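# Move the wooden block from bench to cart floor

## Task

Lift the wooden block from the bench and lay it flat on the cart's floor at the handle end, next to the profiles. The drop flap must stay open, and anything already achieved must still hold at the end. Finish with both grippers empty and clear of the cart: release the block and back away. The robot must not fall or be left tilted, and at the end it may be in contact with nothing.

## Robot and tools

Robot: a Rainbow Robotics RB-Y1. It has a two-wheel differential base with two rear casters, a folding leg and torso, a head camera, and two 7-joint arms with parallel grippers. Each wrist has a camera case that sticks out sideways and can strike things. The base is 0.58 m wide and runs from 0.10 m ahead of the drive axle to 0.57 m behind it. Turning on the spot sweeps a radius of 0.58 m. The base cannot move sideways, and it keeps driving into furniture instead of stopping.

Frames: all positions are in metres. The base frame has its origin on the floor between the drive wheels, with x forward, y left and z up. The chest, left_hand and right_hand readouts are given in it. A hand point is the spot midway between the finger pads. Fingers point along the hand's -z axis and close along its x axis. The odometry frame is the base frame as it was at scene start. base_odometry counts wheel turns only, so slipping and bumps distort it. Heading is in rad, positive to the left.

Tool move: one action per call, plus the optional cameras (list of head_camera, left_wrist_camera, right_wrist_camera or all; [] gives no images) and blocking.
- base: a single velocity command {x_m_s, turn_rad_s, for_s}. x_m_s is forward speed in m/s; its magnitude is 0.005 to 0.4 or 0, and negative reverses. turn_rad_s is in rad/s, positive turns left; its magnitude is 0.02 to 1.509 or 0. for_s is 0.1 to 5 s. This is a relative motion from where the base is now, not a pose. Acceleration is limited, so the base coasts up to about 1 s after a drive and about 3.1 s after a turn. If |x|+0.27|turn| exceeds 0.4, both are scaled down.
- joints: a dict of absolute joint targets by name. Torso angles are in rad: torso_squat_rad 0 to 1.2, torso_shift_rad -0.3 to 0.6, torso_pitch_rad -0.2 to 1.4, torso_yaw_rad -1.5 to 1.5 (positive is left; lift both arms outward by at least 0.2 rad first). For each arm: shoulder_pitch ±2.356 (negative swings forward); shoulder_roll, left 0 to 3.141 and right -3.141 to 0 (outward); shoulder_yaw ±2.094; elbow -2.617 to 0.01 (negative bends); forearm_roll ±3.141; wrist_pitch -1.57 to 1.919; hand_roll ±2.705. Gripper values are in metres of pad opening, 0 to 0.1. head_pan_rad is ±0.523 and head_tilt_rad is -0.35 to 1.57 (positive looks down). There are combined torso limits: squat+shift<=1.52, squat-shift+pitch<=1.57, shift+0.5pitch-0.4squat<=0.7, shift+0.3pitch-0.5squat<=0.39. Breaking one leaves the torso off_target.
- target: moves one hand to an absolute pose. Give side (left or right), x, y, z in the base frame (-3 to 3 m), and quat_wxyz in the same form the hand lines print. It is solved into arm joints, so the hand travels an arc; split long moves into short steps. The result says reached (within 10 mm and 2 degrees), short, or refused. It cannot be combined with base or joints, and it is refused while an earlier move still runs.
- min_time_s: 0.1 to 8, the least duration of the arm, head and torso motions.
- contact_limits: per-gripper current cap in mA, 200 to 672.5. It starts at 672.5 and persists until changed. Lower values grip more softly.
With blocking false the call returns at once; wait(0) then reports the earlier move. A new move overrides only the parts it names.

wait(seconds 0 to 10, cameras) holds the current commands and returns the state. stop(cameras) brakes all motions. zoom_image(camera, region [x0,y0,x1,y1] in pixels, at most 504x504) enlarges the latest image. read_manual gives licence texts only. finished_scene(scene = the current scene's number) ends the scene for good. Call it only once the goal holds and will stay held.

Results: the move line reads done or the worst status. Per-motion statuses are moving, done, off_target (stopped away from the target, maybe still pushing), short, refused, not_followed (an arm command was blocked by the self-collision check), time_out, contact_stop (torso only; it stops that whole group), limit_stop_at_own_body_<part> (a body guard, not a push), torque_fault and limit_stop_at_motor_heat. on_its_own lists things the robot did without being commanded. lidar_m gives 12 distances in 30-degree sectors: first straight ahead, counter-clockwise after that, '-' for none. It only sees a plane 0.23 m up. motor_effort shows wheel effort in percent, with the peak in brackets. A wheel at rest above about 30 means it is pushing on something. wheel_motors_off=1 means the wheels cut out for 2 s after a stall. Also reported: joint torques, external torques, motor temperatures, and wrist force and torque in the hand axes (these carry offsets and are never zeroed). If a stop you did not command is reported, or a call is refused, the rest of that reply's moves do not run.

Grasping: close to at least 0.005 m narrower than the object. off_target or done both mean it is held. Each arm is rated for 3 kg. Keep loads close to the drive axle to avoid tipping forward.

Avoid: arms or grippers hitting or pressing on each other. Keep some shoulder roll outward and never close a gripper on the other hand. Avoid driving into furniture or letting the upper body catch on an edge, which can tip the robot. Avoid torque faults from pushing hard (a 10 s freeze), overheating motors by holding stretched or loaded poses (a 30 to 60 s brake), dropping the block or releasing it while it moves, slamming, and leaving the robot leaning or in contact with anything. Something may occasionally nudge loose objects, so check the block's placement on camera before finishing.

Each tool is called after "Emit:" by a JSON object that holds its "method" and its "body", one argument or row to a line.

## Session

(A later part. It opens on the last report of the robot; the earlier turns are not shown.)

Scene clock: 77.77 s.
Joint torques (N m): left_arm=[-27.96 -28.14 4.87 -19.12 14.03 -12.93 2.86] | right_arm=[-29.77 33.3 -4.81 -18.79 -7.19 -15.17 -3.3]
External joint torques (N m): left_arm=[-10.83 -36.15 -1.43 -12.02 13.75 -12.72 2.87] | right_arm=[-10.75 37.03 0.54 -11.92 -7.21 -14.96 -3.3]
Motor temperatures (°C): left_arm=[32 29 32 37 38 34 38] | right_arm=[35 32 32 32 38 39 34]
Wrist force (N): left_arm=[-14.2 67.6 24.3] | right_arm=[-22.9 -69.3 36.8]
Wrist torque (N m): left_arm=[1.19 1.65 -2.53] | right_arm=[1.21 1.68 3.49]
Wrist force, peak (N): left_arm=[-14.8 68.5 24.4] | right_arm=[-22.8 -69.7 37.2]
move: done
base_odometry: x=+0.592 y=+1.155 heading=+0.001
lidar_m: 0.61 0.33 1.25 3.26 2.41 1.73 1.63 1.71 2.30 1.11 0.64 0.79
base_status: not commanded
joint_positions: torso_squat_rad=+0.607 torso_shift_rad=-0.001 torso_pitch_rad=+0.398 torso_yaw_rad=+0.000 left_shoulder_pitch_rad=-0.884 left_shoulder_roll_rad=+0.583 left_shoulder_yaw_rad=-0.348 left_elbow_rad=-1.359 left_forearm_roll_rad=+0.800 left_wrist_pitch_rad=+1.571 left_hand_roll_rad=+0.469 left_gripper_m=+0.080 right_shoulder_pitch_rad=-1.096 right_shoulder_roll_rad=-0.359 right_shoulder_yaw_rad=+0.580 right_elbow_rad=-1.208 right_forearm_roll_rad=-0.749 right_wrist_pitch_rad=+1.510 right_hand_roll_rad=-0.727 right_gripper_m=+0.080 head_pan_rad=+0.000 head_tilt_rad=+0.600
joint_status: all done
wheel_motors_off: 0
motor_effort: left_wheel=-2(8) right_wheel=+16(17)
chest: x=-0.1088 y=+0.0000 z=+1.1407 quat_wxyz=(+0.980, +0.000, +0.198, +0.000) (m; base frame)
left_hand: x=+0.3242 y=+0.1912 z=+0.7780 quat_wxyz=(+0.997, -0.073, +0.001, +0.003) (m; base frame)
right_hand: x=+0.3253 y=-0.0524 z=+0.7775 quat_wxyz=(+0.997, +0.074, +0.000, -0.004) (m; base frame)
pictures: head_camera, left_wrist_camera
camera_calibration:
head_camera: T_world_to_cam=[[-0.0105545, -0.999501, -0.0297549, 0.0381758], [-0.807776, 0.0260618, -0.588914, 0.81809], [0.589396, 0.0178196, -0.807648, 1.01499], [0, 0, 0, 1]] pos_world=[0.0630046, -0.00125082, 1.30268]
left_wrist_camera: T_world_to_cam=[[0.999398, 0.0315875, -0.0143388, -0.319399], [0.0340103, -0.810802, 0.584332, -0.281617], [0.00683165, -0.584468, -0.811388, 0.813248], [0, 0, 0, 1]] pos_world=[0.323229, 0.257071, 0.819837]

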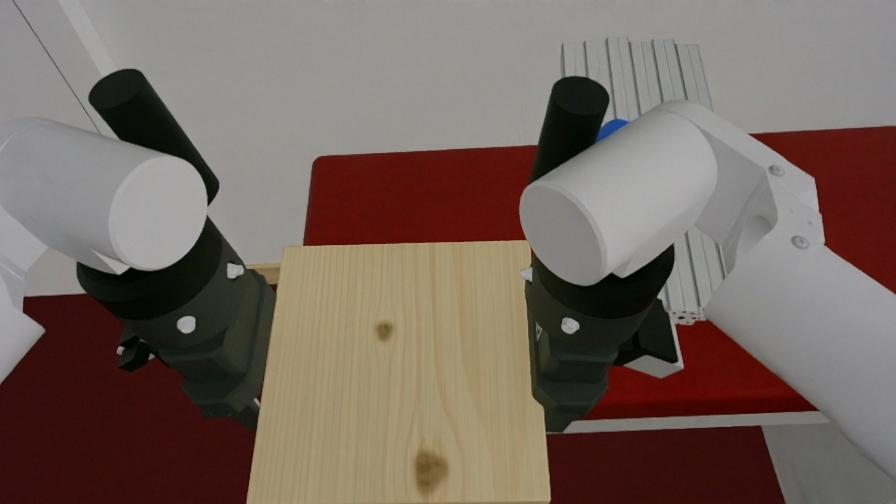

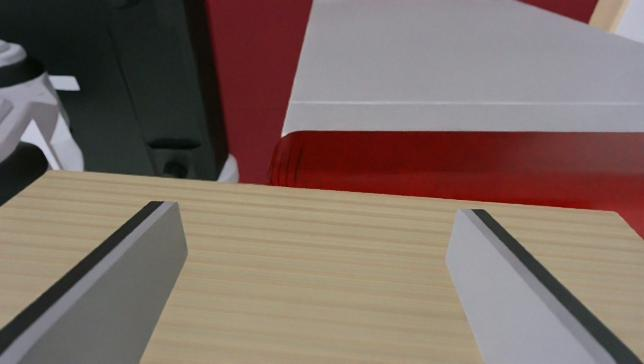

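Emit:
{"method": "move", "body": {
  "target": {"side":"left","x":0.325,"y":0.21,"z":0.781,"quat_wxyz":[0.9968,-0.08,0,0]},
  "cameras": []
}}

Emit:
{"method": "move", "body": {
  "target": {"side":"right","x":0.33,"y":-0.07,"z":0.781,"quat_wxyz":[0.9968,0.08,0,0]},
  "cameras": []
}}

Emit:
{"method": "move", "body": {
  "joints": {"left_gripper_m":0.1,"right_gripper_m":0.1},
  "cameras": ["head_camera"]
}}

Emit:
{"method": "move", "body": {
  "target": {"side":"left","x":0.35,"y":0.195,"z":0.781,"quat_wxyz":[0.9968,-0.08,0,0]},
  "cameras": []
}}

Emit:
{"method": "move", "body": {
  "target": {"side":"right","x":0.35,"y":-0.07,"z":0.781,"quat_wxyz":[0.9968,0.08,0,0]},
  "cameras": ["head_camera"]
}}

Emit:
{"method": "move", "body": {
  "target": {"side":"left","x":0.35,"y":0.183,"z":0.779,"quat_wxyz":[0.9968,-0.08,0,0]},
  "cameras": []
}}

Emit:
{"method": "move", "body": {
  "target": {"side":"right","x":0.35,"y":-0.045,"z":0.779,"quat_wxyz":[0.9968,0.08,0,0]}
}}

Scene clock: 81.73 s.
Joint torques (N m): left_arm=[-16.78 6.41 7.11 -7.26 0.6 -0.79 0.35] | right_arm=[-22.61 3.66 -5.27 -10.09 -1.78 -1.48 -0.19]
External joint torques (N m): left_arm=[0.08 -2.44 0.65 -0.27 0.29 -0.58 0.35] | right_arm=[-3.62 7.21 0.05 -3.18 -1.78 -1.25 -0.19]
Motor temperatures (°C): left_arm=[32 29 32 37 39 35 38] | right_arm=[35 32 32 32 38 40 34]
Wrist force (N): left_arm=[0.7 3.3 -7.4] | right_arm=[1.4 -6.6 -3.7]
Wrist torque (N m): left_arm=[-0.46 0.20 0.10] | right_arm=[-0.38 0.25 -0.18]
Wrist force, peak (N): left_arm=[-15.2 68.8 24.2] | right_arm=[-23.1 -69.6 37.4]
move: done
base_odometry: x=+0.593 y=+1.155 heading=+0.001
lidar_m: 0.62 0.32 1.25 3.25 2.42 1.71 1.64 1.70 2.29 1.11 0.66 0.78
base_status: not commanded
joint_positions: torso_squat_rad=+0.607 torso_shift_rad=+0.000 torso_pitch_rad=+0.400 torso_yaw_rad=+0.000 left_shoulder_pitch_rad=-0.866 left_shoulder_roll_rad=+0.620 left_shoulder_yaw_rad=-0.319 left_elbow_rad=-1.360 left_forearm_roll_rad=+0.832 left_wrist_pitch_rad=+1.567 left_hand_roll_rad=+0.422 left_gripper_m=+0.080 right_shoulder_pitch_rad=-1.098 right_shoulder_roll_rad=-0.352 right_shoulder_yaw_rad=+0.580 right_elbow_rad=-1.211 right_forearm_roll_rad=-0.750 right_wrist_pitch_rad=+1.507 right_hand_roll_rad=-0.727 right_gripper_m=+0.080 head_pan_rad=+0.000 head_tilt_rad=+0.600
joint_status: all done
wheel_motors_off: 0
motor_effort: left_wheel=-9(10) right_wheel=+8(20)
chest: x=-0.1076 y=+0.0000 z=+1.1405 quat_wxyz=(+0.980, +0.000, +0.199, +0.000) (m; base frame)
left_hand: x=+0.3256 y=+0.2099 z=+0.7800 quat_wxyz=(+0.997, -0.079, +0.000, +0.000) (m; base frame)
left_hand_status: reached (checked arc, planned for 0.2 s): 1 mm and 0.1 deg off.
right_hand: x=+0.3251 y=-0.0466 z=+0.7777 quat_wxyz=(+0.997, +0.079, +0.000, -0.001) (m; base frame)
pictures: none
No camera images: "cameras" was empty.

Scene clock: 82.63 s.
Joint torques (N m): left_arm=[-15.91 7.04 7.18 -7 0.32 -0.61 0.2] | right_arm=[-19.21 -3.04 -5.97 -7.75 -0.32 -0.25 -0.05]
External joint torques (N m): left_arm=[0.95 -1.82 0.72 0 0.01 -0.4 0.2] | right_arm=[-0.29 1.41 -0.42 -0.94 -0.32 -0.03 -0.06]
Motor temperatures (°C): left_arm=[32 29 32 37 38 35 38] | right_arm=[35 32 32 32 38 40 34]
Wrist force (N): left_arm=[0.4 2.9 -7.9] | right_arm=[0.9 1.8 -4.8]
Wrist torque (N m): left_arm=[-0.46 0.17 0.13] | right_arm=[-0.23 0.20 -0.10]
Wrist force, peak (N): left_arm=[0.5 3.1 -8.4] | right_arm=[2.5 -5.1 -6.1]
move: done
base_odometry: x=+0.593 y=+1.155 heading=+0.001
lidar_m: 0.60 0.32 1.24 3.24 2.41 1.73 1.64 1.71 2.29 1.10 0.64 0.80
base_status: not commanded
joint_positions: torso_squat_rad=+0.607 torso_shift_rad=+0.000 torso_pitch_rad=+0.400 torso_yaw_rad=+0.000 left_shoulder_pitch_rad=-0.867 left_shoulder_roll_rad=+0.619 left_shoulder_yaw_rad=-0.319 left_elbow_rad=-1.360 left_forearm_roll_rad=+0.832 left_wrist_pitch_rad=+1.567 left_hand_roll_rad=+0.422 left_gripper_m=+0.080 right_shoulder_pitch_rad=-1.080 right_shoulder_roll_rad=-0.402 right_shoulder_yaw_rad=+0.557 right_elbow_rad=-1.235 right_forearm_roll_rad=-0.775 right_wrist_pitch_rad=+1.516 right_hand_roll_rad=-0.690 right_gripper_m=+0.080 head_pan_rad=+0.000 head_tilt_rad=+0.600
joint_status: all done
wheel_motors_off: 0
motor_effort: left_wheel=-9(10) right_wheel=+9(11)
chest: x=-0.1076 y=+0.0001 z=+1.1405 quat_wxyz=(+0.980, +0.000, +0.199, +0.000) (m; base frame)
left_hand: x=+0.3257 y=+0.2098 z=+0.7800 quat_wxyz=(+0.997, -0.079, +0.000, +0.000) (m; base frame)
right_hand: x=+0.3302 y=-0.0696 z=+0.7806 quat_wxyz=(+0.997, +0.079, +0.000, +0.000) (m; base frame)
right_hand_status: reached (checked arc, planned for 0.3 s): 1 mm and 0.1 deg off.
pictures: none
No camera images: "cameras" was empty.

Scene clock: 83.33 s.
Joint torques (N m): left_arm=[-15.93 7.06 6.94 -7.07 0.28 -0.66 0.25] | right_arm=[-18.84 -3.03 -6.31 -7.86 -0.26 -0.26 -0.11]
External joint torques (N m): left_arm=[0.93 -1.8 0.49 -0.07 -0.03 -0.45 0.25] | right_arm=[0.08 1.42 -0.76 -1.05 -0.26 -0.04 -0.11]
Motor temperatures (°C): left_arm=[32 29 32 37 38 35 38] | right_arm=[35 32 32 32 38 40 34]
Wrist force (N): left_arm=[1.2 3.0 -7.3] | right_arm=[0.6 1.9 -5.2]
Wrist torque (N m): left_arm=[-0.51 0.26 0.08] | right_arm=[-0.25 0.20 -0.10]
Wrist force, peak (N): left_arm=[0.1 3.4 -8.1] | right_arm=[0.2 1.9 -5.5]
move: done
base_odometry: x=+0.593 y=+1.155 heading=+0.001
lidar_m: 0.61 0.33 1.26 3.23 2.41 1.72 1.64 1.69 2.28 1.11 0.63 0.77
base_status: not commanded
joint_positions: torso_squat_rad=+0.607 torso_shift_rad=+0.000 torso_pitch_rad=+0.400 torso_yaw_rad=+0.000 left_shoulder_pitch_rad=-0.867 left_shoulder_roll_rad=+0.619 left_shoulder_yaw_rad=-0.319 left_elbow_rad=-1.360 left_forearm_roll_rad=+0.832 left_wrist_pitch_rad=+1.567 left_hand_roll_rad=+0.422 left_gripper_m=+0.099 right_shoulder_pitch_rad=-1.080 right_shoulder_roll_rad=-0.402 right_shoulder_yaw_rad=+0.557 right_elbow_rad=-1.235 right_forearm_roll_rad=-0.775 right_wrist_pitch_rad=+1.516 right_hand_roll_rad=-0.690 right_gripper_m=+0.099 head_pan_rad=+0.000 head_tilt_rad=+0.600
joint_status: all done
wheel_motors_off: 0
motor_effort: left_wheel=-8(9) right_wheel=+9(10)
chest: x=-0.1076 y=+0.0001 z=+1.1405 quat_wxyz=(+0.980, +0.000, +0.199, +0.000) (m; base frame)
left_hand: x=+0.3257 y=+0.2098 z=+0.7800 quat_wxyz=(+0.997, -0.079, +0.000, +0.000) (m; base frame)
right_hand: x=+0.3302 y=-0.0696 z=+0.7806 quat_wxyz=(+0.997, +0.079, +0.000, +0.000) (m; base frame)
pictures: head_camera
camera_calibration:
head_camera: T_world_to_cam=[[-0.0106181, -0.999502, -0.0297288, 0.0381451], [-0.809034, 0.0260597, -0.587184, 0.816863], [0.587666, 0.0178168, -0.808907, 1.01532], [0, 0, 0, 1]] pos_world=[0.0646052, -0.00125082, 1.30208]

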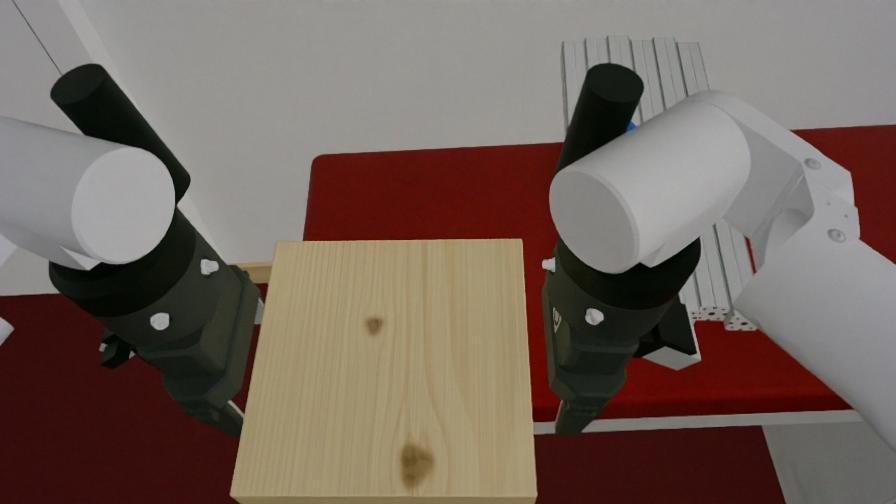

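Scene clock: 84.37 s.
Joint torques (N m): left_arm=[-18.06 5.39 6.77 -7.4 0.74 -0.83 0.19] | right_arm=[-19.36 -3.17 -5.89 -7.29 -0.33 -0.13 -0.15]
External joint torques (N m): left_arm=[0.4 -3.14 0.76 -0.33 0.43 -0.62 0.19] | right_arm=[-0.44 1.28 -0.35 -0.48 -0.33 0.08 -0.15]
Motor temperatures (°C): left_arm=[32 29 32 37 38 34 38] | right_arm=[35 32 32 32 38 40 34]
Wrist force (N): left_arm=[-0.1 4.6 -6.8] | right_arm=[0.4 1.7 -4.7]
Wrist torque (N m): left_arm=[-0.37 0.25 -0.02] | right_arm=[-0.24 0.15 -0.08]
Wrist force, peak (N): left_arm=[-4.3 15.6 -7.1] | right_arm=[0.7 1.6 -5.6]
move: done
base_odometry: x=+0.593 y=+1.155 heading=+0.001
lidar_m: 0.60 0.32 1.25 3.24 2.41 1.73 1.63 1.71 2.30 1.09 0.64 0.78
base_status: not commanded
joint_positions: torso_squat_rad=+0.607 torso_shift_rad=+0.000 torso_pitch_rad=+0.400 torso_yaw_rad=+0.000 left_shoulder_pitch_rad=-0.972 left_shoulder_roll_rad=+0.570 left_shoulder_yaw_rad=-0.337 left_elbow_rad=-1.209 left_forearm_roll_rad=+0.818 left_wrist_pitch_rad=+1.541 left_hand_roll_rad=+0.391 left_gripper_m=+0.099 right_shoulder_pitch_rad=-1.080 right_shoulder_roll_rad=-0.402 right_shoulder_yaw_rad=+0.557 right_elbow_rad=-1.235 right_forearm_roll_rad=-0.775 right_wrist_pitch_rad=+1.516 right_hand_roll_rad=-0.690 right_gripper_m=+0.099 head_pan_rad=+0.000 head_tilt_rad=+0.600
joint_status: all done
wheel_motors_off: 0
motor_effort: left_wheel=-7(9) right_wheel=+7(10)
chest: x=-0.1076 y=+0.0001 z=+1.1405 quat_wxyz=(+0.980, +0.000, +0.199, +0.000) (m; base frame)
left_hand: x=+0.3498 y=+0.1953 z=+0.7811 quat_wxyz=(+0.997, -0.080, +0.000, +0.000) (m; base frame)
left_hand_status: reached (checked arc, planned for 0.4 s): 0 mm and 0.1 deg off.
right_hand: x=+0.3302 y=-0.0695 z=+0.7806 quat_wxyz=(+0.997, +0.079, +0.000, +0.000) (m; base frame)
pictures: none
No camera images: "cameras" was empty.

Scene clock: 85.20 s.
Joint torques (N m): left_arm=[-17.79 5.8 6.77 -7.29 0.74 -0.71 0.26] | right_arm=[-20.65 -3.79 -6.31 -7.01 -0.29 -0.19 0.02]
External joint torques (N m): left_arm=[0.67 -2.72 0.76 -0.22 0.42 -0.5 0.26] | right_arm=[-0.72 1.03 -1.11 -0.29 -0.28 0.01 0.02]
Motor temperatures (°C): left_arm=[32 29 32 37 38 34 38] | right_arm=[35 32 32 32 38 40 34]
Wrist force (N): left_arm=[-0.1 5.2 -7.5] | right_arm=[0.6 1.9 -5.0]
Wrist torque (N m): left_arm=[-0.50 0.12 -0.01] | right_arm=[-0.25 0.18 -0.07]
Wrist force, peak (N): left_arm=[0.1 5.8 -8.4] | right_arm=[0.3 2.2 -5.7]
move: done
base_odometry: x=+0.593 y=+1.155 heading=+0.001
lidar_m: 0.62 0.33 1.25 3.25 2.41 1.72 1.64 1.71 2.27 1.11 0.64 0.79
base_status: not commanded
joint_positions: torso_squat_rad=+0.607 torso_shift_rad=+0.000 torso_pitch_rad=+0.400 torso_yaw_rad=+0.000 left_shoulder_pitch_rad=-0.972 left_shoulder_roll_rad=+0.570 left_shoulder_yaw_rad=-0.337 left_elbow_rad=-1.209 left_forearm_roll_rad=+0.818 left_wrist_pitch_rad=+1.541 left_hand_roll_rad=+0.391 left_gripper_m=+0.099 right_shoulder_pitch_rad=-1.147 right_shoulder_roll_rad=-0.378 right_shoulder_yaw_rad=+0.543 right_elbow_rad=-1.097 right_forearm_roll_rad=-0.788 right_wrist_pitch_rad=+1.481 right_hand_roll_rad=-0.627 right_gripper_m=+0.099 head_pan_rad=+0.000 head_tilt_rad=+0.600
joint_status: all done
wheel_motors_off: 0
motor_effort: left_wheel=-8(8) right_wheel=+7(10)
chest: x=-0.1076 y=+0.0001 z=+1.1405 quat_wxyz=(+0.980, +0.000, +0.199, +0.000) (m; base frame)
left_hand: x=+0.3499 y=+0.1953 z=+0.7811 quat_wxyz=(+0.997, -0.080, -0.001, +0.000) (m; base frame)
right_hand: x=+0.3499 y=-0.0701 z=+0.7810 quat_wxyz=(+0.997, +0.080, +0.000, +0.000) (m; base frame)
right_hand_status: reached (checked arc, planned for 0.4 s): 0 mm and 0.0 deg off.
pictures: head_camera
camera_calibration:
head_camera: T_world_to_cam=[[-0.0105387, -0.999504, -0.0296728, 0.0380669], [-0.809082, 0.0259611, -0.587122, 0.816786], [0.587601, 0.0178203, -0.808954, 1.01539], [0, 0, 0, 1]] pos_world=[0.0646053, -0.00125112, 1.30208]

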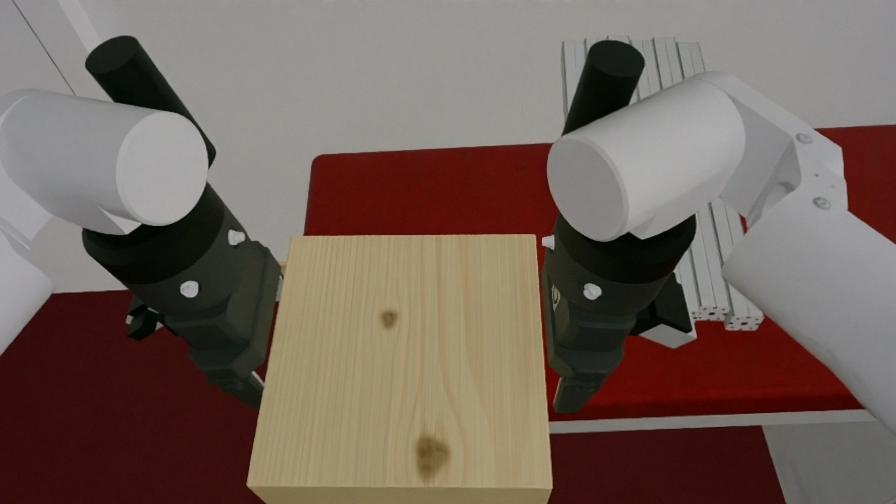

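Scene clock: 86.13 s.
Joint torques (N m): left_arm=[-19.14 3 6.17 -7.78 2.1 -1.5 0.42] | right_arm=[-20.76 -3.32 -6.26 -7.58 -0.82 -0.62 -0.04]
External joint torques (N m): left_arm=[-0.54 -5.07 0.27 -0.65 1.79 -1.28 0.42] | right_arm=[-0.83 1.5 -1.06 -0.86 -0.81 -0.42 -0.04]
Motor temperatures (°C): left_arm=[32 29 32 37 38 34 38] | right_arm=[35 32 32 32 38 40 34]
Wrist force (N): left_arm=[0.0 11.0 -7.4] | right_arm=[0.5 -1.7 -4.0]
Wrist torque (N m): left_arm=[-0.21 0.22 -0.34] | right_arm=[-0.31 0.24 0.09]
Wrist force, peak (N): left_arm=[-2.0 17.4 0.6] | right_arm=[0.9 -1.8 -5.6]
move: done
base_odometry: x=+0.593 y=+1.155 heading=+0.001
lidar_m: 0.60 0.32 1.25 3.23 2.41 1.71 1.64 1.71 2.29 1.10 0.65 0.77
base_status: not commanded
joint_positions: torso_squat_rad=+0.607 torso_shift_rad=+0.000 torso_pitch_rad=+0.400 torso_yaw_rad=+0.000 left_shoulder_pitch_rad=-0.982 left_shoulder_roll_rad=+0.548 left_shoulder_yaw_rad=-0.349 left_elbow_rad=-1.203 left_forearm_roll_rad=+0.805 left_wrist_pitch_rad=+1.538 left_hand_roll_rad=+0.409 left_gripper_m=+0.099 right_shoulder_pitch_rad=-1.147 right_shoulder_roll_rad=-0.378 right_shoulder_yaw_rad=+0.543 right_elbow_rad=-1.097 right_forearm_roll_rad=-0.787 right_wrist_pitch_rad=+1.481 right_hand_roll_rad=-0.627 right_gripper_m=+0.099 head_pan_rad=+0.000 head_tilt_rad=+0.600
joint_status: all done
wheel_motors_off: 0
motor_effort: left_wheel=-8(8) right_wheel=+6(10)
chest: x=-0.1075 y=+0.0001 z=+1.1405 quat_wxyz=(+0.980, +0.000, +0.199, +0.000) (m; base frame)
left_hand: x=+0.3498 y=+0.1839 z=+0.7792 quat_wxyz=(+0.997, -0.079, +0.000, +0.000) (m; base frame)
left_hand_status: reached (checked arc, planned for 0.2 s): 1 mm and 0.1 deg off.
right_hand: x=+0.3499 y=-0.0703 z=+0.7809 quat_wxyz=(+0.997, +0.080, +0.000, +0.000) (m; base frame)
pictures: none
No camera images: "cameras" was empty.

Scene clock: 86.83 s.
Joint torques (N m): left_arm=[-28.7 -28.18 6.19 -20.44 17.41 -6.42 2.44] | right_arm=[-29.39 36.47 -4.83 -20.15 -10.73 -14.09 -4.33]
External joint torques (N m): left_arm=[-10.13 -36.43 0.26 -13.36 17.13 -6.22 2.44] | right_arm=[-9.08 40.72 0.04 -13.41 -10.74 -13.9 -4.33]
Motor temperatures (°C): left_arm=[32 29 32 37 38 34 38] | right_arm=[35 32 32 32 38 40 34]
Wrist force (N): left_arm=[6.4 68.8 -3.1] | right_arm=[-13.1 -76.8 32.6]
Wrist torque (N m): left_arm=[1.41 0.37 -2.21] | right_arm=[1.45 2.04 4.49]
Wrist force, peak (N): left_arm=[4.9 79.9 -3.1] | right_arm=[-11.7 -84.9 36.4]
move: done
base_odometry: x=+0.593 y=+1.155 heading=+0.001
lidar_m: 0.60 0.33 1.24 3.24 2.43 1.72 1.64 1.71 2.29 1.09 0.64 0.78
base_status: not commanded
joint_positions: torso_squat_rad=+0.607 torso_shift_rad=+0.000 torso_pitch_rad=+0.399 torso_yaw_rad=+0.000 left_shoulder_pitch_rad=-0.980 left_shoulder_roll_rad=+0.556 left_shoulder_yaw_rad=-0.349 left_elbow_rad=-1.200 left_forearm_roll_rad=+0.801 left_wrist_pitch_rad=+1.539 left_hand_roll_rad=+0.409 left_gripper_m=+0.099 right_shoulder_pitch_rad=-1.186 right_shoulder_roll_rad=-0.327 right_shoulder_yaw_rad=+0.561 right_elbow_rad=-1.026 right_forearm_roll_rad=-0.766 right_wrist_pitch_rad=+1.462 right_hand_roll_rad=-0.647 right_gripper_m=+0.099 head_pan_rad=+0.000 head_tilt_rad=+0.600
joint_status: all done
wheel_motors_off: 0
motor_effort: left_wheel=-9(10) right_wheel=+12(14)
chest: x=-0.1078 y=+0.0000 z=+1.1405 quat_wxyz=(+0.980, +0.000, +0.198, +0.000) (m; base frame)
left_hand: x=+0.3497 y=+0.1902 z=+0.7785 quat_wxyz=(+0.997, -0.074, +0.000, +0.003) (m; base frame)
right_hand: x=+0.3511 y=-0.0534 z=+0.7777 quat_wxyz=(+0.997, +0.074, +0.000, -0.004) (m; base frame)
right_hand_status: reached (checked arc, planned for 0.3 s): 9 mm and 0.9 deg off.
pictures: head_camera, left_wrist_camera, right_wrist_camera
camera_calibration:
head_camera: T_world_to_cam=[[-0.0107458, -0.999501, -0.0297128, 0.0380318], [-0.808738, 0.0261625, -0.587586, 0.817105], [0.58807, 0.0177158, -0.808616, 1.01523], [0, 0, 0, 1]] pos_world=[0.0642049, -0.00135026, 1.30218]
left_wrist_camera: T_world_to_cam=[[0.999408, 0.0315587, -0.0137081, -0.345362], [0.0336162, -0.810641, 0.584577, -0.283611], [0.00733617, -0.584692, -0.811222, 0.812698], [0, 0, 0, 1]] pos_world=[0.348729, 0.256171, 0.820337]
right_wrist_camera: T_world_to_cam=[[-0.999434, -0.0165571, -0.0292948, 0.371598], [-0.0312818, 0.77797, 0.627523, -0.408449], [0.0124005, 0.628084, -0.778047, 0.706418], [0, 0, 0, 1]] pos_world=[0.349851, -0.119776, 0.816823]

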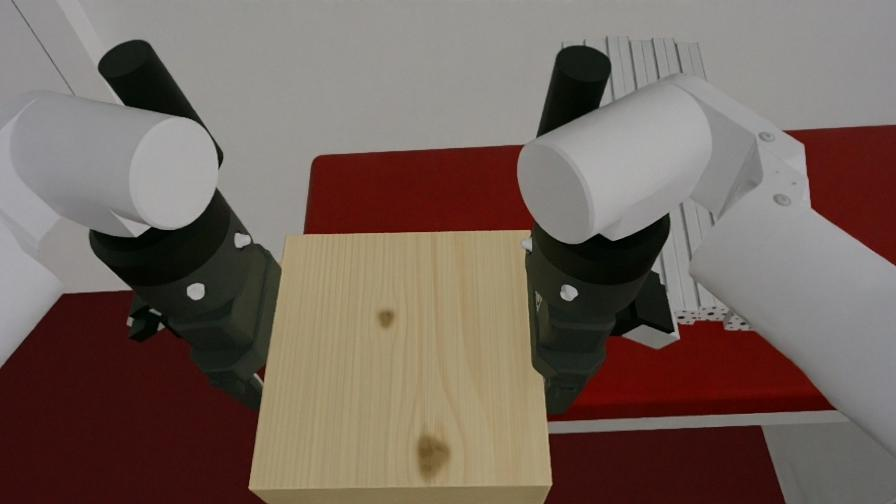

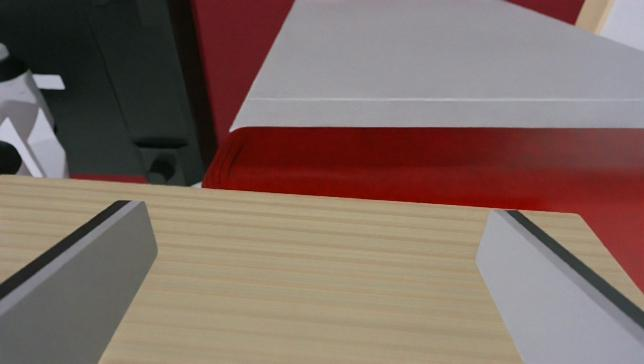

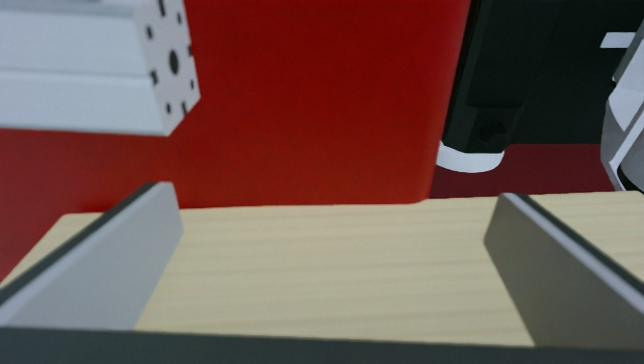

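Emit:
{"method": "move", "body": {
  "joints": {"torso_squat_rad":0.3},
  "min_time_s": 3
}}

Scene clock: 90.63 s.
Joint torques (N m): left_arm=[-35.55 -26.99 9.54 -22.46 17.57 -7.98 3.63] | right_arm=[-31.22 35.19 -6.37 -23.2 -12.06 -8.56 -2.96]
External joint torques (N m): left_arm=[-17.04 -35.22 3.63 -15.38 17.28 -7.78 3.63] | right_arm=[-10.94 39.42 -1.5 -16.45 -12.06 -8.37 -2.96]
Motor temperatures (°C): left_arm=[32 29 32 38 39 34 38] | right_arm=[35 32 32 33 38 40 34]
Wrist force (N): left_arm=[-3.3 70.5 -16.9] | right_arm=[5.7 -63.5 -0.4]
Wrist torque (N m): left_arm=[1.49 -0.24 -3.72] | right_arm=[0.58 0.94 2.57]
Wrist force, peak (N): left_arm=[2.0 72.1 -18.1] | right_arm=[-13.1 -76.3 34.0]
move: done
base_odometry: x=+0.593 y=+1.155 heading=+0.001
lidar_m: 0.60 0.32 1.25 3.24 2.43 1.72 1.64 1.71 2.30 1.11 0.64 0.78
base_status: not commanded
joint_positions: torso_squat_rad=+0.300 torso_shift_rad=+0.000 torso_pitch_rad=+0.401 torso_yaw_rad=+0.000 left_shoulder_pitch_rad=-0.978 left_shoulder_roll_rad=+0.556 left_shoulder_yaw_rad=-0.350 left_elbow_rad=-1.199 left_forearm_roll_rad=+0.801 left_wrist_pitch_rad=+1.540 left_hand_roll_rad=+0.409 left_gripper_m=+0.099 right_shoulder_pitch_rad=-1.186 right_shoulder_roll_rad=-0.327 right_shoulder_yaw_rad=+0.561 right_elbow_rad=-1.025 right_forearm_roll_rad=-0.766 right_wrist_pitch_rad=+1.461 right_hand_roll_rad=-0.647 right_gripper_m=+0.099 head_pan_rad=+0.000 head_tilt_rad=+0.600
joint_status: all done
wheel_motors_off: 0
motor_effort: left_wheel=-9(10) right_wheel=+9(15)
chest: x=-0.1070 y=+0.0000 z=+1.2341 quat_wxyz=(+0.980, +0.000, +0.199, +0.000) (m; base frame)
left_hand: x=+0.3488 y=+0.1905 z=+0.8704 quat_wxyz=(+0.997, -0.073, +0.002, +0.003) (m; base frame)
right_hand: x=+0.3513 y=-0.0532 z=+0.8702 quat_wxyz=(+0.997, +0.074, +0.001, -0.004) (m; base frame)
pictures: head_camera, left_wrist_camera, right_wrist_camera
camera_calibration:
head_camera: T_world_to_cam=[[-0.0106502, -0.999502, -0.0297183, 0.0409198], [-0.809669, 0.0260602, -0.586308, 0.871153], [0.586791, 0.0178177, -0.809543, 1.09149], [0, 0, 0, 1]] pos_world=[0.0653055, -0.00125082, 1.39559]
left_wrist_camera: T_world_to_cam=[[0.999346, 0.0313688, -0.0180034, -0.339521], [0.0359771, -0.811094, 0.583809, -0.337076], [0.00371091, -0.584075, -0.811691, 0.888964], [0, 0, 0, 1]] pos_world=[0.348127, 0.256471, 0.91224]
right_wrist_camera: T_world_to_cam=[[-0.99948, -0.0161112, -0.0279242, 0.373327], [-0.0300753, 0.77792, 0.627643, -0.467109], [0.0116107, 0.628157, -0.778, 0.778567], [0, 0, 0, 1]] pos_world=[0.350044, -0.119674, 0.909328]

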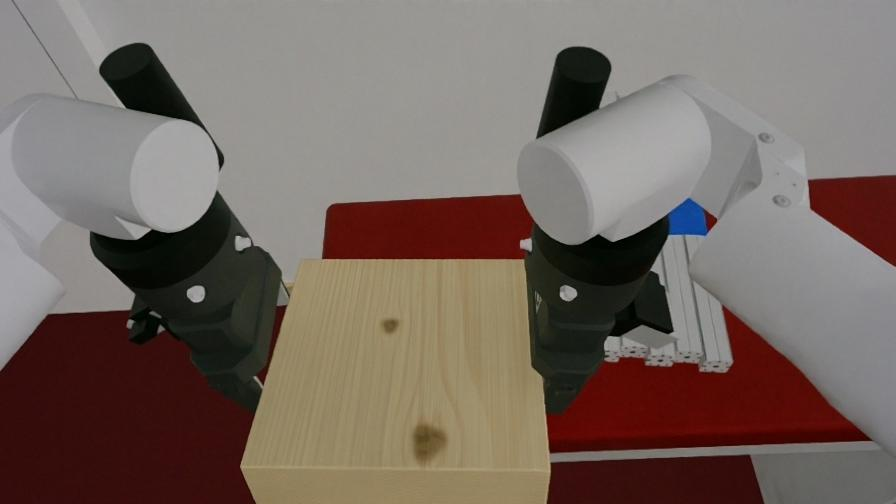

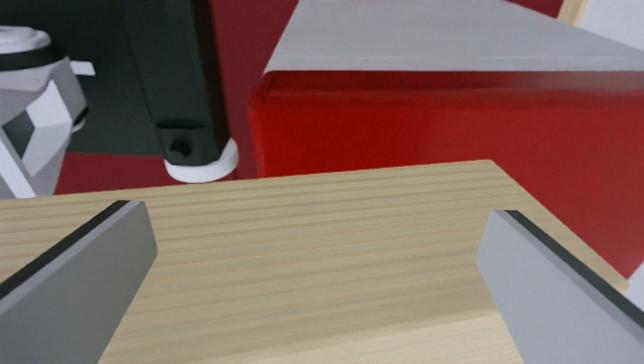

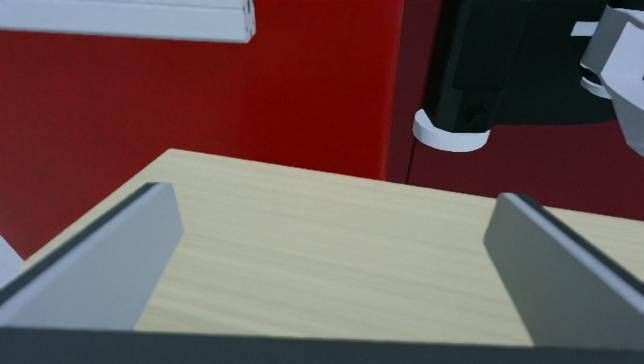

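Emit:
{"method": "wait", "body": {
  "seconds": 4,
  "cameras": ["left_wrist_camera"]
}}

Scene clock: 95.47 s.
Joint torques (N m): left_arm=[-35.56 -26.96 9.72 -22.49 17.56 -8.06 3.55] | right_arm=[-31.57 35.33 -6.18 -23.15 -12.07 -8.57 -2.99]
External joint torques (N m): left_arm=[-17.04 -35.2 3.8 -15.42 17.27 -7.87 3.55] | right_arm=[-11.29 39.56 -1.31 -16.41 -12.08 -8.38 -2.99]
Motor temperatures (°C): left_arm=[32 29 32 38 40 34 38] | right_arm=[36 32 32 33 39 40 34]
Wrist force (N): left_arm=[-2.9 71.1 -16.1] | right_arm=[6.3 -63.1 0.1]
Wrist torque (N m): left_arm=[1.35 -0.22 -3.76] | right_arm=[0.54 0.98 2.53]
Wrist force, peak (N): left_arm=[-2.6 71.7 -17.9] | right_arm=[6.7 -63.8 0.1]
base_odometry: x=+0.593 y=+1.155 heading=+0.001
lidar_m: 0.61 0.33 1.25 3.23 2.42 1.73 1.64 1.71 2.29 1.10 0.64 0.79
base_status: not commanded
joint_positions: torso_squat_rad=+0.300 torso_shift_rad=+0.000 torso_pitch_rad=+0.401 torso_yaw_rad=+0.000 left_shoulder_pitch_rad=-0.978 left_shoulder_roll_rad=+0.556 left_shoulder_yaw_rad=-0.350 left_elbow_rad=-1.199 left_forearm_roll_rad=+0.801 left_wrist_pitch_rad=+1.540 left_hand_roll_rad=+0.409 left_gripper_m=+0.099 right_shoulder_pitch_rad=-1.186 right_shoulder_roll_rad=-0.327 right_shoulder_yaw_rad=+0.561 right_elbow_rad=-1.025 right_forearm_roll_rad=-0.766 right_wrist_pitch_rad=+1.461 right_hand_roll_rad=-0.647 right_gripper_m=+0.099 head_pan_rad=+0.000 head_tilt_rad=+0.600
joint_status: all done
wheel_motors_off: 0
motor_effort: left_wheel=-9(10) right_wheel=+10(15)
chest: x=-0.1070 y=+0.0000 z=+1.2341 quat_wxyz=(+0.980, +0.000, +0.199, +0.000) (m; base frame)
left_hand: x=+0.3488 y=+0.1905 z=+0.8704 quat_wxyz=(+0.997, -0.073, +0.002, +0.003) (m; base frame)
right_hand: x=+0.3513 y=-0.0532 z=+0.8702 quat_wxyz=(+0.997, +0.074, +0.001, -0.004) (m; base frame)
wait: 4.00 s; at rest from the start
pictures: left_wrist_camera
camera_calibration:
left_wrist_camera: T_world_to_cam=[[0.999346, 0.0313688, -0.0180034, -0.339521], [0.0359771, -0.811094, 0.583809, -0.337076], [0.00371091, -0.584075, -0.811691, 0.888964], [0, 0, 0, 1]] pos_world=[0.348127, 0.256471, 0.91224]

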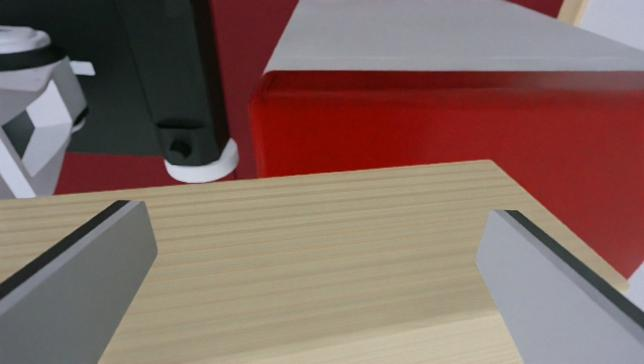

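Emit:
{"method": "move", "body": {
  "base": {"x_m_s":-0.2,"for_s":3.6},
  "cameras": []
}}

Emit:
{"method": "move", "body": {
  "base": {"turn_rad_s":-0.4,"for_s":3.9333},
  "cameras": ["left_wrist_camera"]
}}

Emit:
{"method": "move", "body": {
  "base": {"x_m_s":0.32,"for_s":4.8},
  "cameras": []
}}

Emit:
{"method": "move", "body": {
  "base": {"turn_rad_s":0.4,"for_s":3.9333}
}}

Scene clock: 103.70 s.
Joint torques (N m): left_arm=[-36.38 -26.07 10.28 -22.78 17.16 -8.39 3.53] | right_arm=[-33.13 35.6 -6.29 -23.69 -12.25 -8.36 -2.77]
External joint torques (N m): left_arm=[-17.87 -34.3 4.37 -15.7 16.87 -8.2 3.53] | right_arm=[-12.85 39.83 -1.43 -16.95 -12.26 -8.17 -2.77]
Motor temperatures (°C): left_arm=[33 29 32 38 42 35 38] | right_arm=[36 33 32 34 40 40 34]
Wrist force (N): left_arm=[-2.9 70.5 -16.5] | right_arm=[6.0 -62.7 -0.3]
Wrist torque (N m): left_arm=[1.44 -0.23 -3.75] | right_arm=[0.54 0.94 2.50]
Wrist force, peak (N): left_arm=[-3.1 71.4 -16.9] | right_arm=[6.0 -63.9 -0.7]
move: done
base_odometry: x=-0.128 y=+1.155 heading=+0.000
lidar_m: 1.02 1.68 2.21 4.13 1.36 0.98 0.92 0.97 1.29 3.25 1.37 1.18
base_status: done (sent for 3.6 of 3.6 s)
joint_positions: torso_squat_rad=+0.300 torso_shift_rad=+0.000 torso_pitch_rad=+0.401 torso_yaw_rad=+0.000 left_shoulder_pitch_rad=-0.978 left_shoulder_roll_rad=+0.555 left_shoulder_yaw_rad=-0.350 left_elbow_rad=-1.199 left_forearm_roll_rad=+0.801 left_wrist_pitch_rad=+1.540 left_hand_roll_rad=+0.409 left_gripper_m=+0.099 right_shoulder_pitch_rad=-1.185 right_shoulder_roll_rad=-0.327 right_shoulder_yaw_rad=+0.561 right_elbow_rad=-1.025 right_forearm_roll_rad=-0.765 right_wrist_pitch_rad=+1.461 right_hand_roll_rad=-0.647 right_gripper_m=+0.099 head_pan_rad=+0.000 head_tilt_rad=+0.600
joint_status: not commanded
wheel_motors_off: 0
motor_effort: left_wheel=-12(28) right_wheel=+13(34)
chest: x=-0.1071 y=+0.0001 z=+1.2342 quat_wxyz=(+0.980, +0.000, +0.199, +0.000) (m; base frame)
left_hand: x=+0.3486 y=+0.1905 z=+0.8703 quat_wxyz=(+0.997, -0.073, +0.003, +0.003) (m; base frame)
right_hand: x=+0.3512 y=-0.0533 z=+0.8702 quat_wxyz=(+0.997, +0.074, +0.001, -0.005) (m; base frame)
pictures: none
No camera images: "cameras" was empty.

Scene clock: 108.77 s.
Joint torques (N m): left_arm=[-36.73 -25.96 10.12 -22.74 17.17 -8.34 3.58] | right_arm=[-32.64 35.03 -6.28 -23.6 -12.3 -8.39 -2.7]
External joint torques (N m): left_arm=[-18.21 -34.19 4.21 -15.66 16.88 -8.15 3.58] | right_arm=[-12.37 39.26 -1.42 -16.86 -12.3 -8.2 -2.7]
Motor temperatures (°C): left_arm=[33 29 32 39 42 35 38] | right_arm=[36 33 32 34 41 40 34]
Wrist force (N): left_arm=[-3.0 70.1 -17.0] | right_arm=[6.2 -62.9 -0.5]
Wrist torque (N m): left_arm=[1.46 -0.14 -3.74] | right_arm=[0.56 0.98 2.53]
Wrist force, peak (N): left_arm=[-3.6 71.1 -17.1] | right_arm=[6.1 -63.8 -0.2]
move: done
base_odometry: x=-0.128 y=+1.155 heading=-1.573
lidar_m: 3.09 1.37 1.19 1.03 1.67 2.18 4.38 1.39 0.97 0.94 0.94 1.25
base_status: done (sent for 3.93 of 3.93 s)
joint_positions: torso_squat_rad=+0.300 torso_shift_rad=+0.000 torso_pitch_rad=+0.401 torso_yaw_rad=+0.000 left_shoulder_pitch_rad=-0.978 left_shoulder_roll_rad=+0.555 left_shoulder_yaw_rad=-0.350 left_elbow_rad=-1.199 left_forearm_roll_rad=+0.801 left_wrist_pitch_rad=+1.540 left_hand_roll_rad=+0.409 left_gripper_m=+0.099 right_shoulder_pitch_rad=-1.185 right_shoulder_roll_rad=-0.327 right_shoulder_yaw_rad=+0.561 right_elbow_rad=-1.025 right_forearm_roll_rad=-0.765 right_wrist_pitch_rad=+1.461 right_hand_roll_rad=-0.647 right_gripper_m=+0.099 head_pan_rad=+0.000 head_tilt_rad=+0.600
joint_status: not commanded
wheel_motors_off: 0
motor_effort: left_wheel=+15(45) right_wheel=+1(46)
chest: x=-0.1071 y=+0.0001 z=+1.2342 quat_wxyz=(+0.980, +0.000, +0.199, +0.000) (m; base frame)
left_hand: x=+0.3486 y=+0.1905 z=+0.8703 quat_wxyz=(+0.997, -0.073, +0.003, +0.003) (m; base frame)
right_hand: x=+0.3512 y=-0.0532 z=+0.8702 quat_wxyz=(+0.997, +0.074, +0.001, -0.005) (m; base frame)
pictures: left_wrist_camera
camera_calibration:
left_wrist_camera: T_world_to_cam=[[0.99934, 0.0313501, -0.018368, -0.338882], [0.0361745, -0.811012, 0.58391, -0.337248], [0.00340894, -0.584189, -0.81161, 0.889026], [0, 0, 0, 1]] pos_world=[0.347827, 0.256471, 0.912241]

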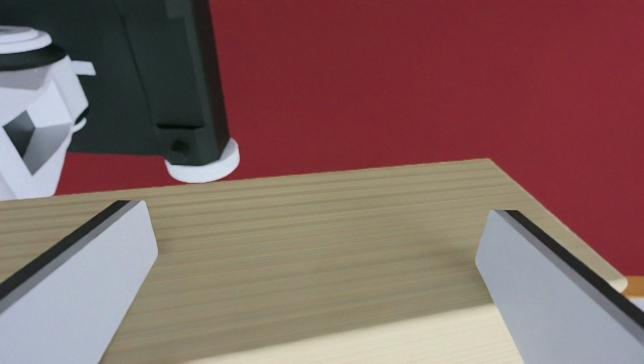

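Scene clock: 114.83 s.
Joint torques (N m): left_arm=[-36.35 -26.02 9.97 -22.95 17.23 -8.44 3.57] | right_arm=[-32.73 35.12 -6.32 -23.65 -12.49 -8.27 -2.69]
External joint torques (N m): left_arm=[-17.83 -34.25 4.06 -15.87 16.93 -8.25 3.57] | right_arm=[-12.46 39.36 -1.46 -16.9 -12.5 -8.08 -2.7]
Motor temperatures (°C): left_arm=[33 29 32 39 43 35 38] | right_arm=[36 33 32 35 41 40 34]
Wrist force (N): left_arm=[-3.5 70.6 -17.5] | right_arm=[6.1 -63.3 -0.4]
Wrist torque (N m): left_arm=[1.41 -0.28 -3.77] | right_arm=[0.53 0.93 2.49]
Wrist force, peak (N): left_arm=[-3.4 71.2 -16.8] | right_arm=[5.9 -64.1 -1.1]
move: done
base_odometry: x=-0.131 y=-0.381 heading=-1.573
lidar_m: 2.87 2.53 0.97 0.91 0.94 1.96 4.09 1.28 0.90 0.86 0.87 1.16
base_status: done (sent for 4.8 of 4.8 s)
joint_positions: torso_squat_rad=+0.300 torso_shift_rad=+0.000 torso_pitch_rad=+0.401 torso_yaw_rad=+0.000 left_shoulder_pitch_rad=-0.978 left_shoulder_roll_rad=+0.555 left_shoulder_yaw_rad=-0.350 left_elbow_rad=-1.199 left_forearm_roll_rad=+0.801 left_wrist_pitch_rad=+1.540 left_hand_roll_rad=+0.409 left_gripper_m=+0.099 right_shoulder_pitch_rad=-1.185 right_shoulder_roll_rad=-0.327 right_shoulder_yaw_rad=+0.561 right_elbow_rad=-1.025 right_forearm_roll_rad=-0.765 right_wrist_pitch_rad=+1.461 right_hand_roll_rad=-0.647 right_gripper_m=+0.099 head_pan_rad=+0.000 head_tilt_rad=+0.600
joint_status: not commanded
wheel_motors_off: 0
motor_effort: left_wheel=+2(47) right_wheel=-4(35)
chest: x=-0.1071 y=+0.0001 z=+1.2342 quat_wxyz=(+0.980, +0.000, +0.199, +0.000) (m; base frame)
left_hand: x=+0.3487 y=+0.1905 z=+0.8703 quat_wxyz=(+0.997, -0.073, +0.003, +0.003) (m; base frame)
right_hand: x=+0.3512 y=-0.0532 z=+0.8701 quat_wxyz=(+0.997, +0.074, +0.001, -0.005) (m; base frame)
pictures: none
No camera images: "cameras" was empty.

Scene clock: 119.90 s.
Joint torques (N m): left_arm=[-36.12 -26.02 10.21 -22.92 17.28 -8.32 3.62] | right_arm=[-32.78 34.86 -6.03 -23.72 -12.36 -8.33 -2.81]
External joint torques (N m): left_arm=[-17.61 -34.25 4.3 -15.84 16.99 -8.13 3.63] | right_arm=[-12.5 39.09 -1.17 -16.98 -12.37 -8.14 -2.81]
Motor temperatures (°C): left_arm=[33 29 32 39 43 35 38] | right_arm=[36 34 32 35 42 40 34]
Wrist force (N): left_arm=[-4.0 69.8 -16.9] | right_arm=[6.4 -63.4 -0.4]
Wrist torque (N m): left_arm=[1.56 -0.32 -3.72] | right_arm=[0.56 0.96 2.47]
Wrist force, peak (N): left_arm=[-3.4 71.3 -17.0] | right_arm=[6.0 -64.2 -0.5]
move: done
base_odometry: x=-0.132 y=-0.381 heading=+0.000
lidar_m: 0.91 0.96 1.98 3.82 1.25 0.89 0.85 0.89 1.19 3.00 2.48 0.96
base_status: done (sent for 3.93 of 3.93 s)
joint_positions: torso_squat_rad=+0.300 torso_shift_rad=+0.000 torso_pitch_rad=+0.401 torso_yaw_rad=+0.000 left_shoulder_pitch_rad=-0.978 left_shoulder_roll_rad=+0.555 left_shoulder_yaw_rad=-0.350 left_elbow_rad=-1.199 left_forearm_roll_rad=+0.801 left_wrist_pitch_rad=+1.540 left_hand_roll_rad=+0.409 left_gripper_m=+0.099 right_shoulder_pitch_rad=-1.185 right_shoulder_roll_rad=-0.327 right_shoulder_yaw_rad=+0.561 right_elbow_rad=-1.025 right_forearm_roll_rad=-0.765 right_wrist_pitch_rad=+1.461 right_hand_roll_rad=-0.647 right_gripper_m=+0.099 head_pan_rad=+0.000 head_tilt_rad=+0.600
joint_status: not commanded
wheel_motors_off: 0
motor_effort: left_wheel=-1(41) right_wheel=+16(31)
chest: x=-0.1071 y=+0.0001 z=+1.2342 quat_wxyz=(+0.980, +0.000, +0.199, +0.000) (m; base frame)
left_hand: x=+0.3486 y=+0.1905 z=+0.8703 quat_wxyz=(+0.997, -0.073, +0.003, +0.003) (m; base frame)
right_hand: x=+0.3512 y=-0.0532 z=+0.8701 quat_wxyz=(+0.997, +0.074, +0.001, -0.005) (m; base frame)
pictures: head_camera, left_wrist_camera, right_wrist_camera
camera_calibration:
head_camera: T_world_to_cam=[[-0.0106218, -0.999506, -0.0295818, 0.0408263], [-0.809586, 0.0259597, -0.586428, 0.871231], [0.586906, 0.0177201, -0.809461, 1.09143], [0, 0, 0, 1]] pos_world=[0.0652055, -0.00115088, 1.39559]
left_wrist_camera: T_world_to_cam=[[0.99934, 0.0313489, -0.0183671, -0.338984], [0.036173, -0.811012, 0.58391, -0.337193], [0.00340896, -0.584189, -0.81161, 0.888944], [0, 0, 0, 1]] pos_world=[0.347927, 0.256471, 0.912141]
right_wrist_camera: T_world_to_cam=[[-0.999487, -0.0160198, -0.0277187, 0.37305], [-0.0298736, 0.778009, 0.627543, -0.467018], [0.0115123, 0.628049, -0.778088, 0.778593], [0, 0, 0, 1]] pos_world=[0.349944, -0.119674, 0.909228]

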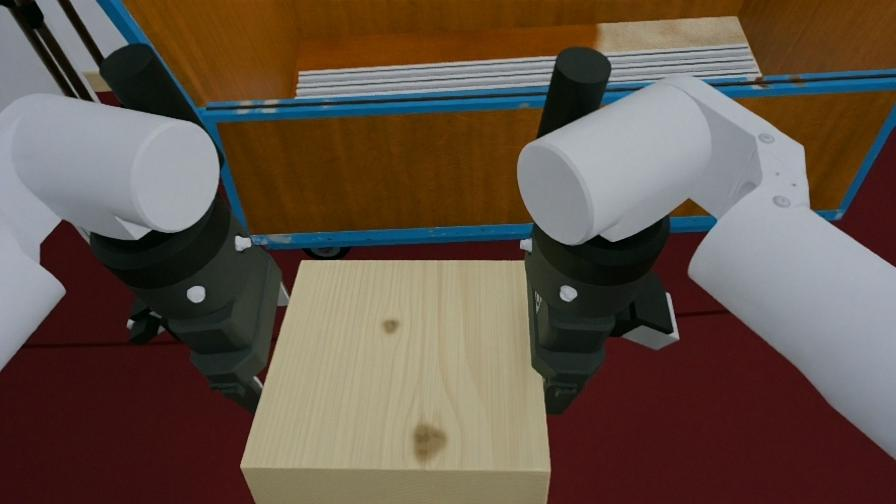

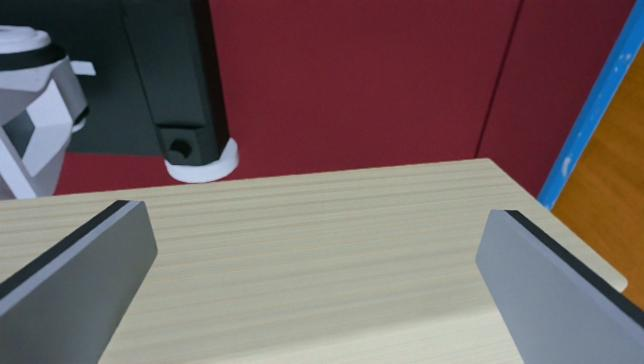

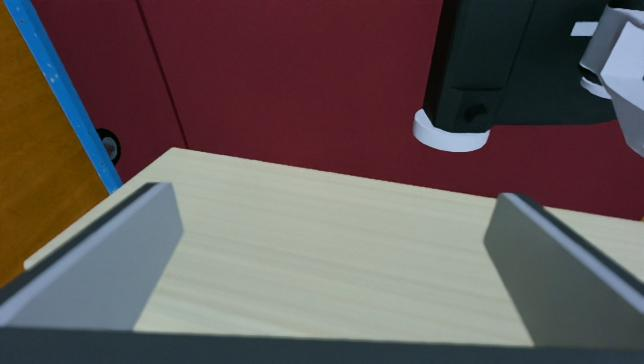

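Emit:
{"method": "move", "body": {
  "base": {"x_m_s":0.2,"for_s":1.9},
  "joints": {"torso_squat_rad":0.1,"head_tilt_rad":0.35},
  "cameras": ["head_camera"]
}}

Scene clock: 127.80 s.
Joint torques (N m): left_arm=[-36.1 -26 10.58 -23.04 17.21 -8.49 3.68] | right_arm=[-32.9 35.14 -6.24 -23.88 -12.51 -8.24 -2.77]
External joint torques (N m): left_arm=[-17.59 -34.23 4.67 -15.96 16.92 -8.3 3.68] | right_arm=[-12.63 39.37 -1.38 -17.14 -12.52 -8.05 -2.78]
Motor temperatures (°C): left_arm=[34 29 32 40 44 35 38] | right_arm=[37 34 32 36 42 40 34]
Wrist force (N): left_arm=[-3.8 70.8 -16.6] | right_arm=[6.7 -63.0 -0.2]
Wrist torque (N m): left_arm=[1.38 -0.24 -3.77] | right_arm=[0.48 0.93 2.42]
Wrist force, peak (N): left_arm=[-4.0 71.2 -17.2] | right_arm=[6.3 -64.0 -0.4]
move: done
base_odometry: x=+0.249 y=-0.381 heading=+0.000
lidar_m: 0.54 0.55 1.08 4.67 1.80 1.30 1.23 1.28 1.73 4.31 0.80 0.57
base_status: done (sent for 1.9 of 1.9 s)
joint_positions: torso_squat_rad=+0.100 torso_shift_rad=+0.000 torso_pitch_rad=+0.401 torso_yaw_rad=+0.000 left_shoulder_pitch_rad=-0.978 left_shoulder_roll_rad=+0.555 left_shoulder_yaw_rad=-0.350 left_elbow_rad=-1.199 left_forearm_roll_rad=+0.801 left_wrist_pitch_rad=+1.540 left_hand_roll_rad=+0.409 left_gripper_m=+0.099 right_shoulder_pitch_rad=-1.185 right_shoulder_roll_rad=-0.327 right_shoulder_yaw_rad=+0.561 right_elbow_rad=-1.025 right_forearm_roll_rad=-0.765 right_wrist_pitch_rad=+1.461 right_hand_roll_rad=-0.647 right_gripper_m=+0.099 head_pan_rad=+0.000 head_tilt_rad=+0.350
joint_status: all done
wheel_motors_off: 0
motor_effort: left_wheel=+4(34) right_wheel=-3(44)
chest: x=-0.1070 y=+0.0001 z=+1.2619 quat_wxyz=(+0.980, +0.000, +0.199, +0.000) (m; base frame)
left_hand: x=+0.3487 y=+0.1905 z=+0.8980 quat_wxyz=(+0.997, -0.073, +0.003, +0.003) (m; base frame)
right_hand: x=+0.3512 y=-0.0532 z=+0.8978 quat_wxyz=(+0.997, +0.074, +0.001, -0.005) (m; base frame)
pictures: head_camera
camera_calibration:
head_camera: T_world_to_cam=[[-0.00290138, -0.999504, -0.0313544, 0.0442592], [-0.639449, 0.0259607, -0.768395, 1.1507], [0.768828, 0.0178201, -0.639207, 0.870661], [0, 0, 0, 1]] pos_world=[0.0665554, -0.00115113, 1.44212]

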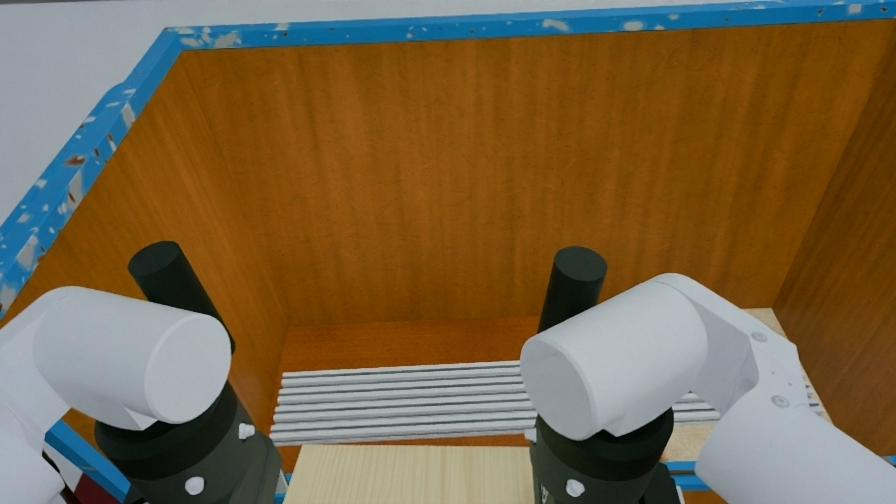

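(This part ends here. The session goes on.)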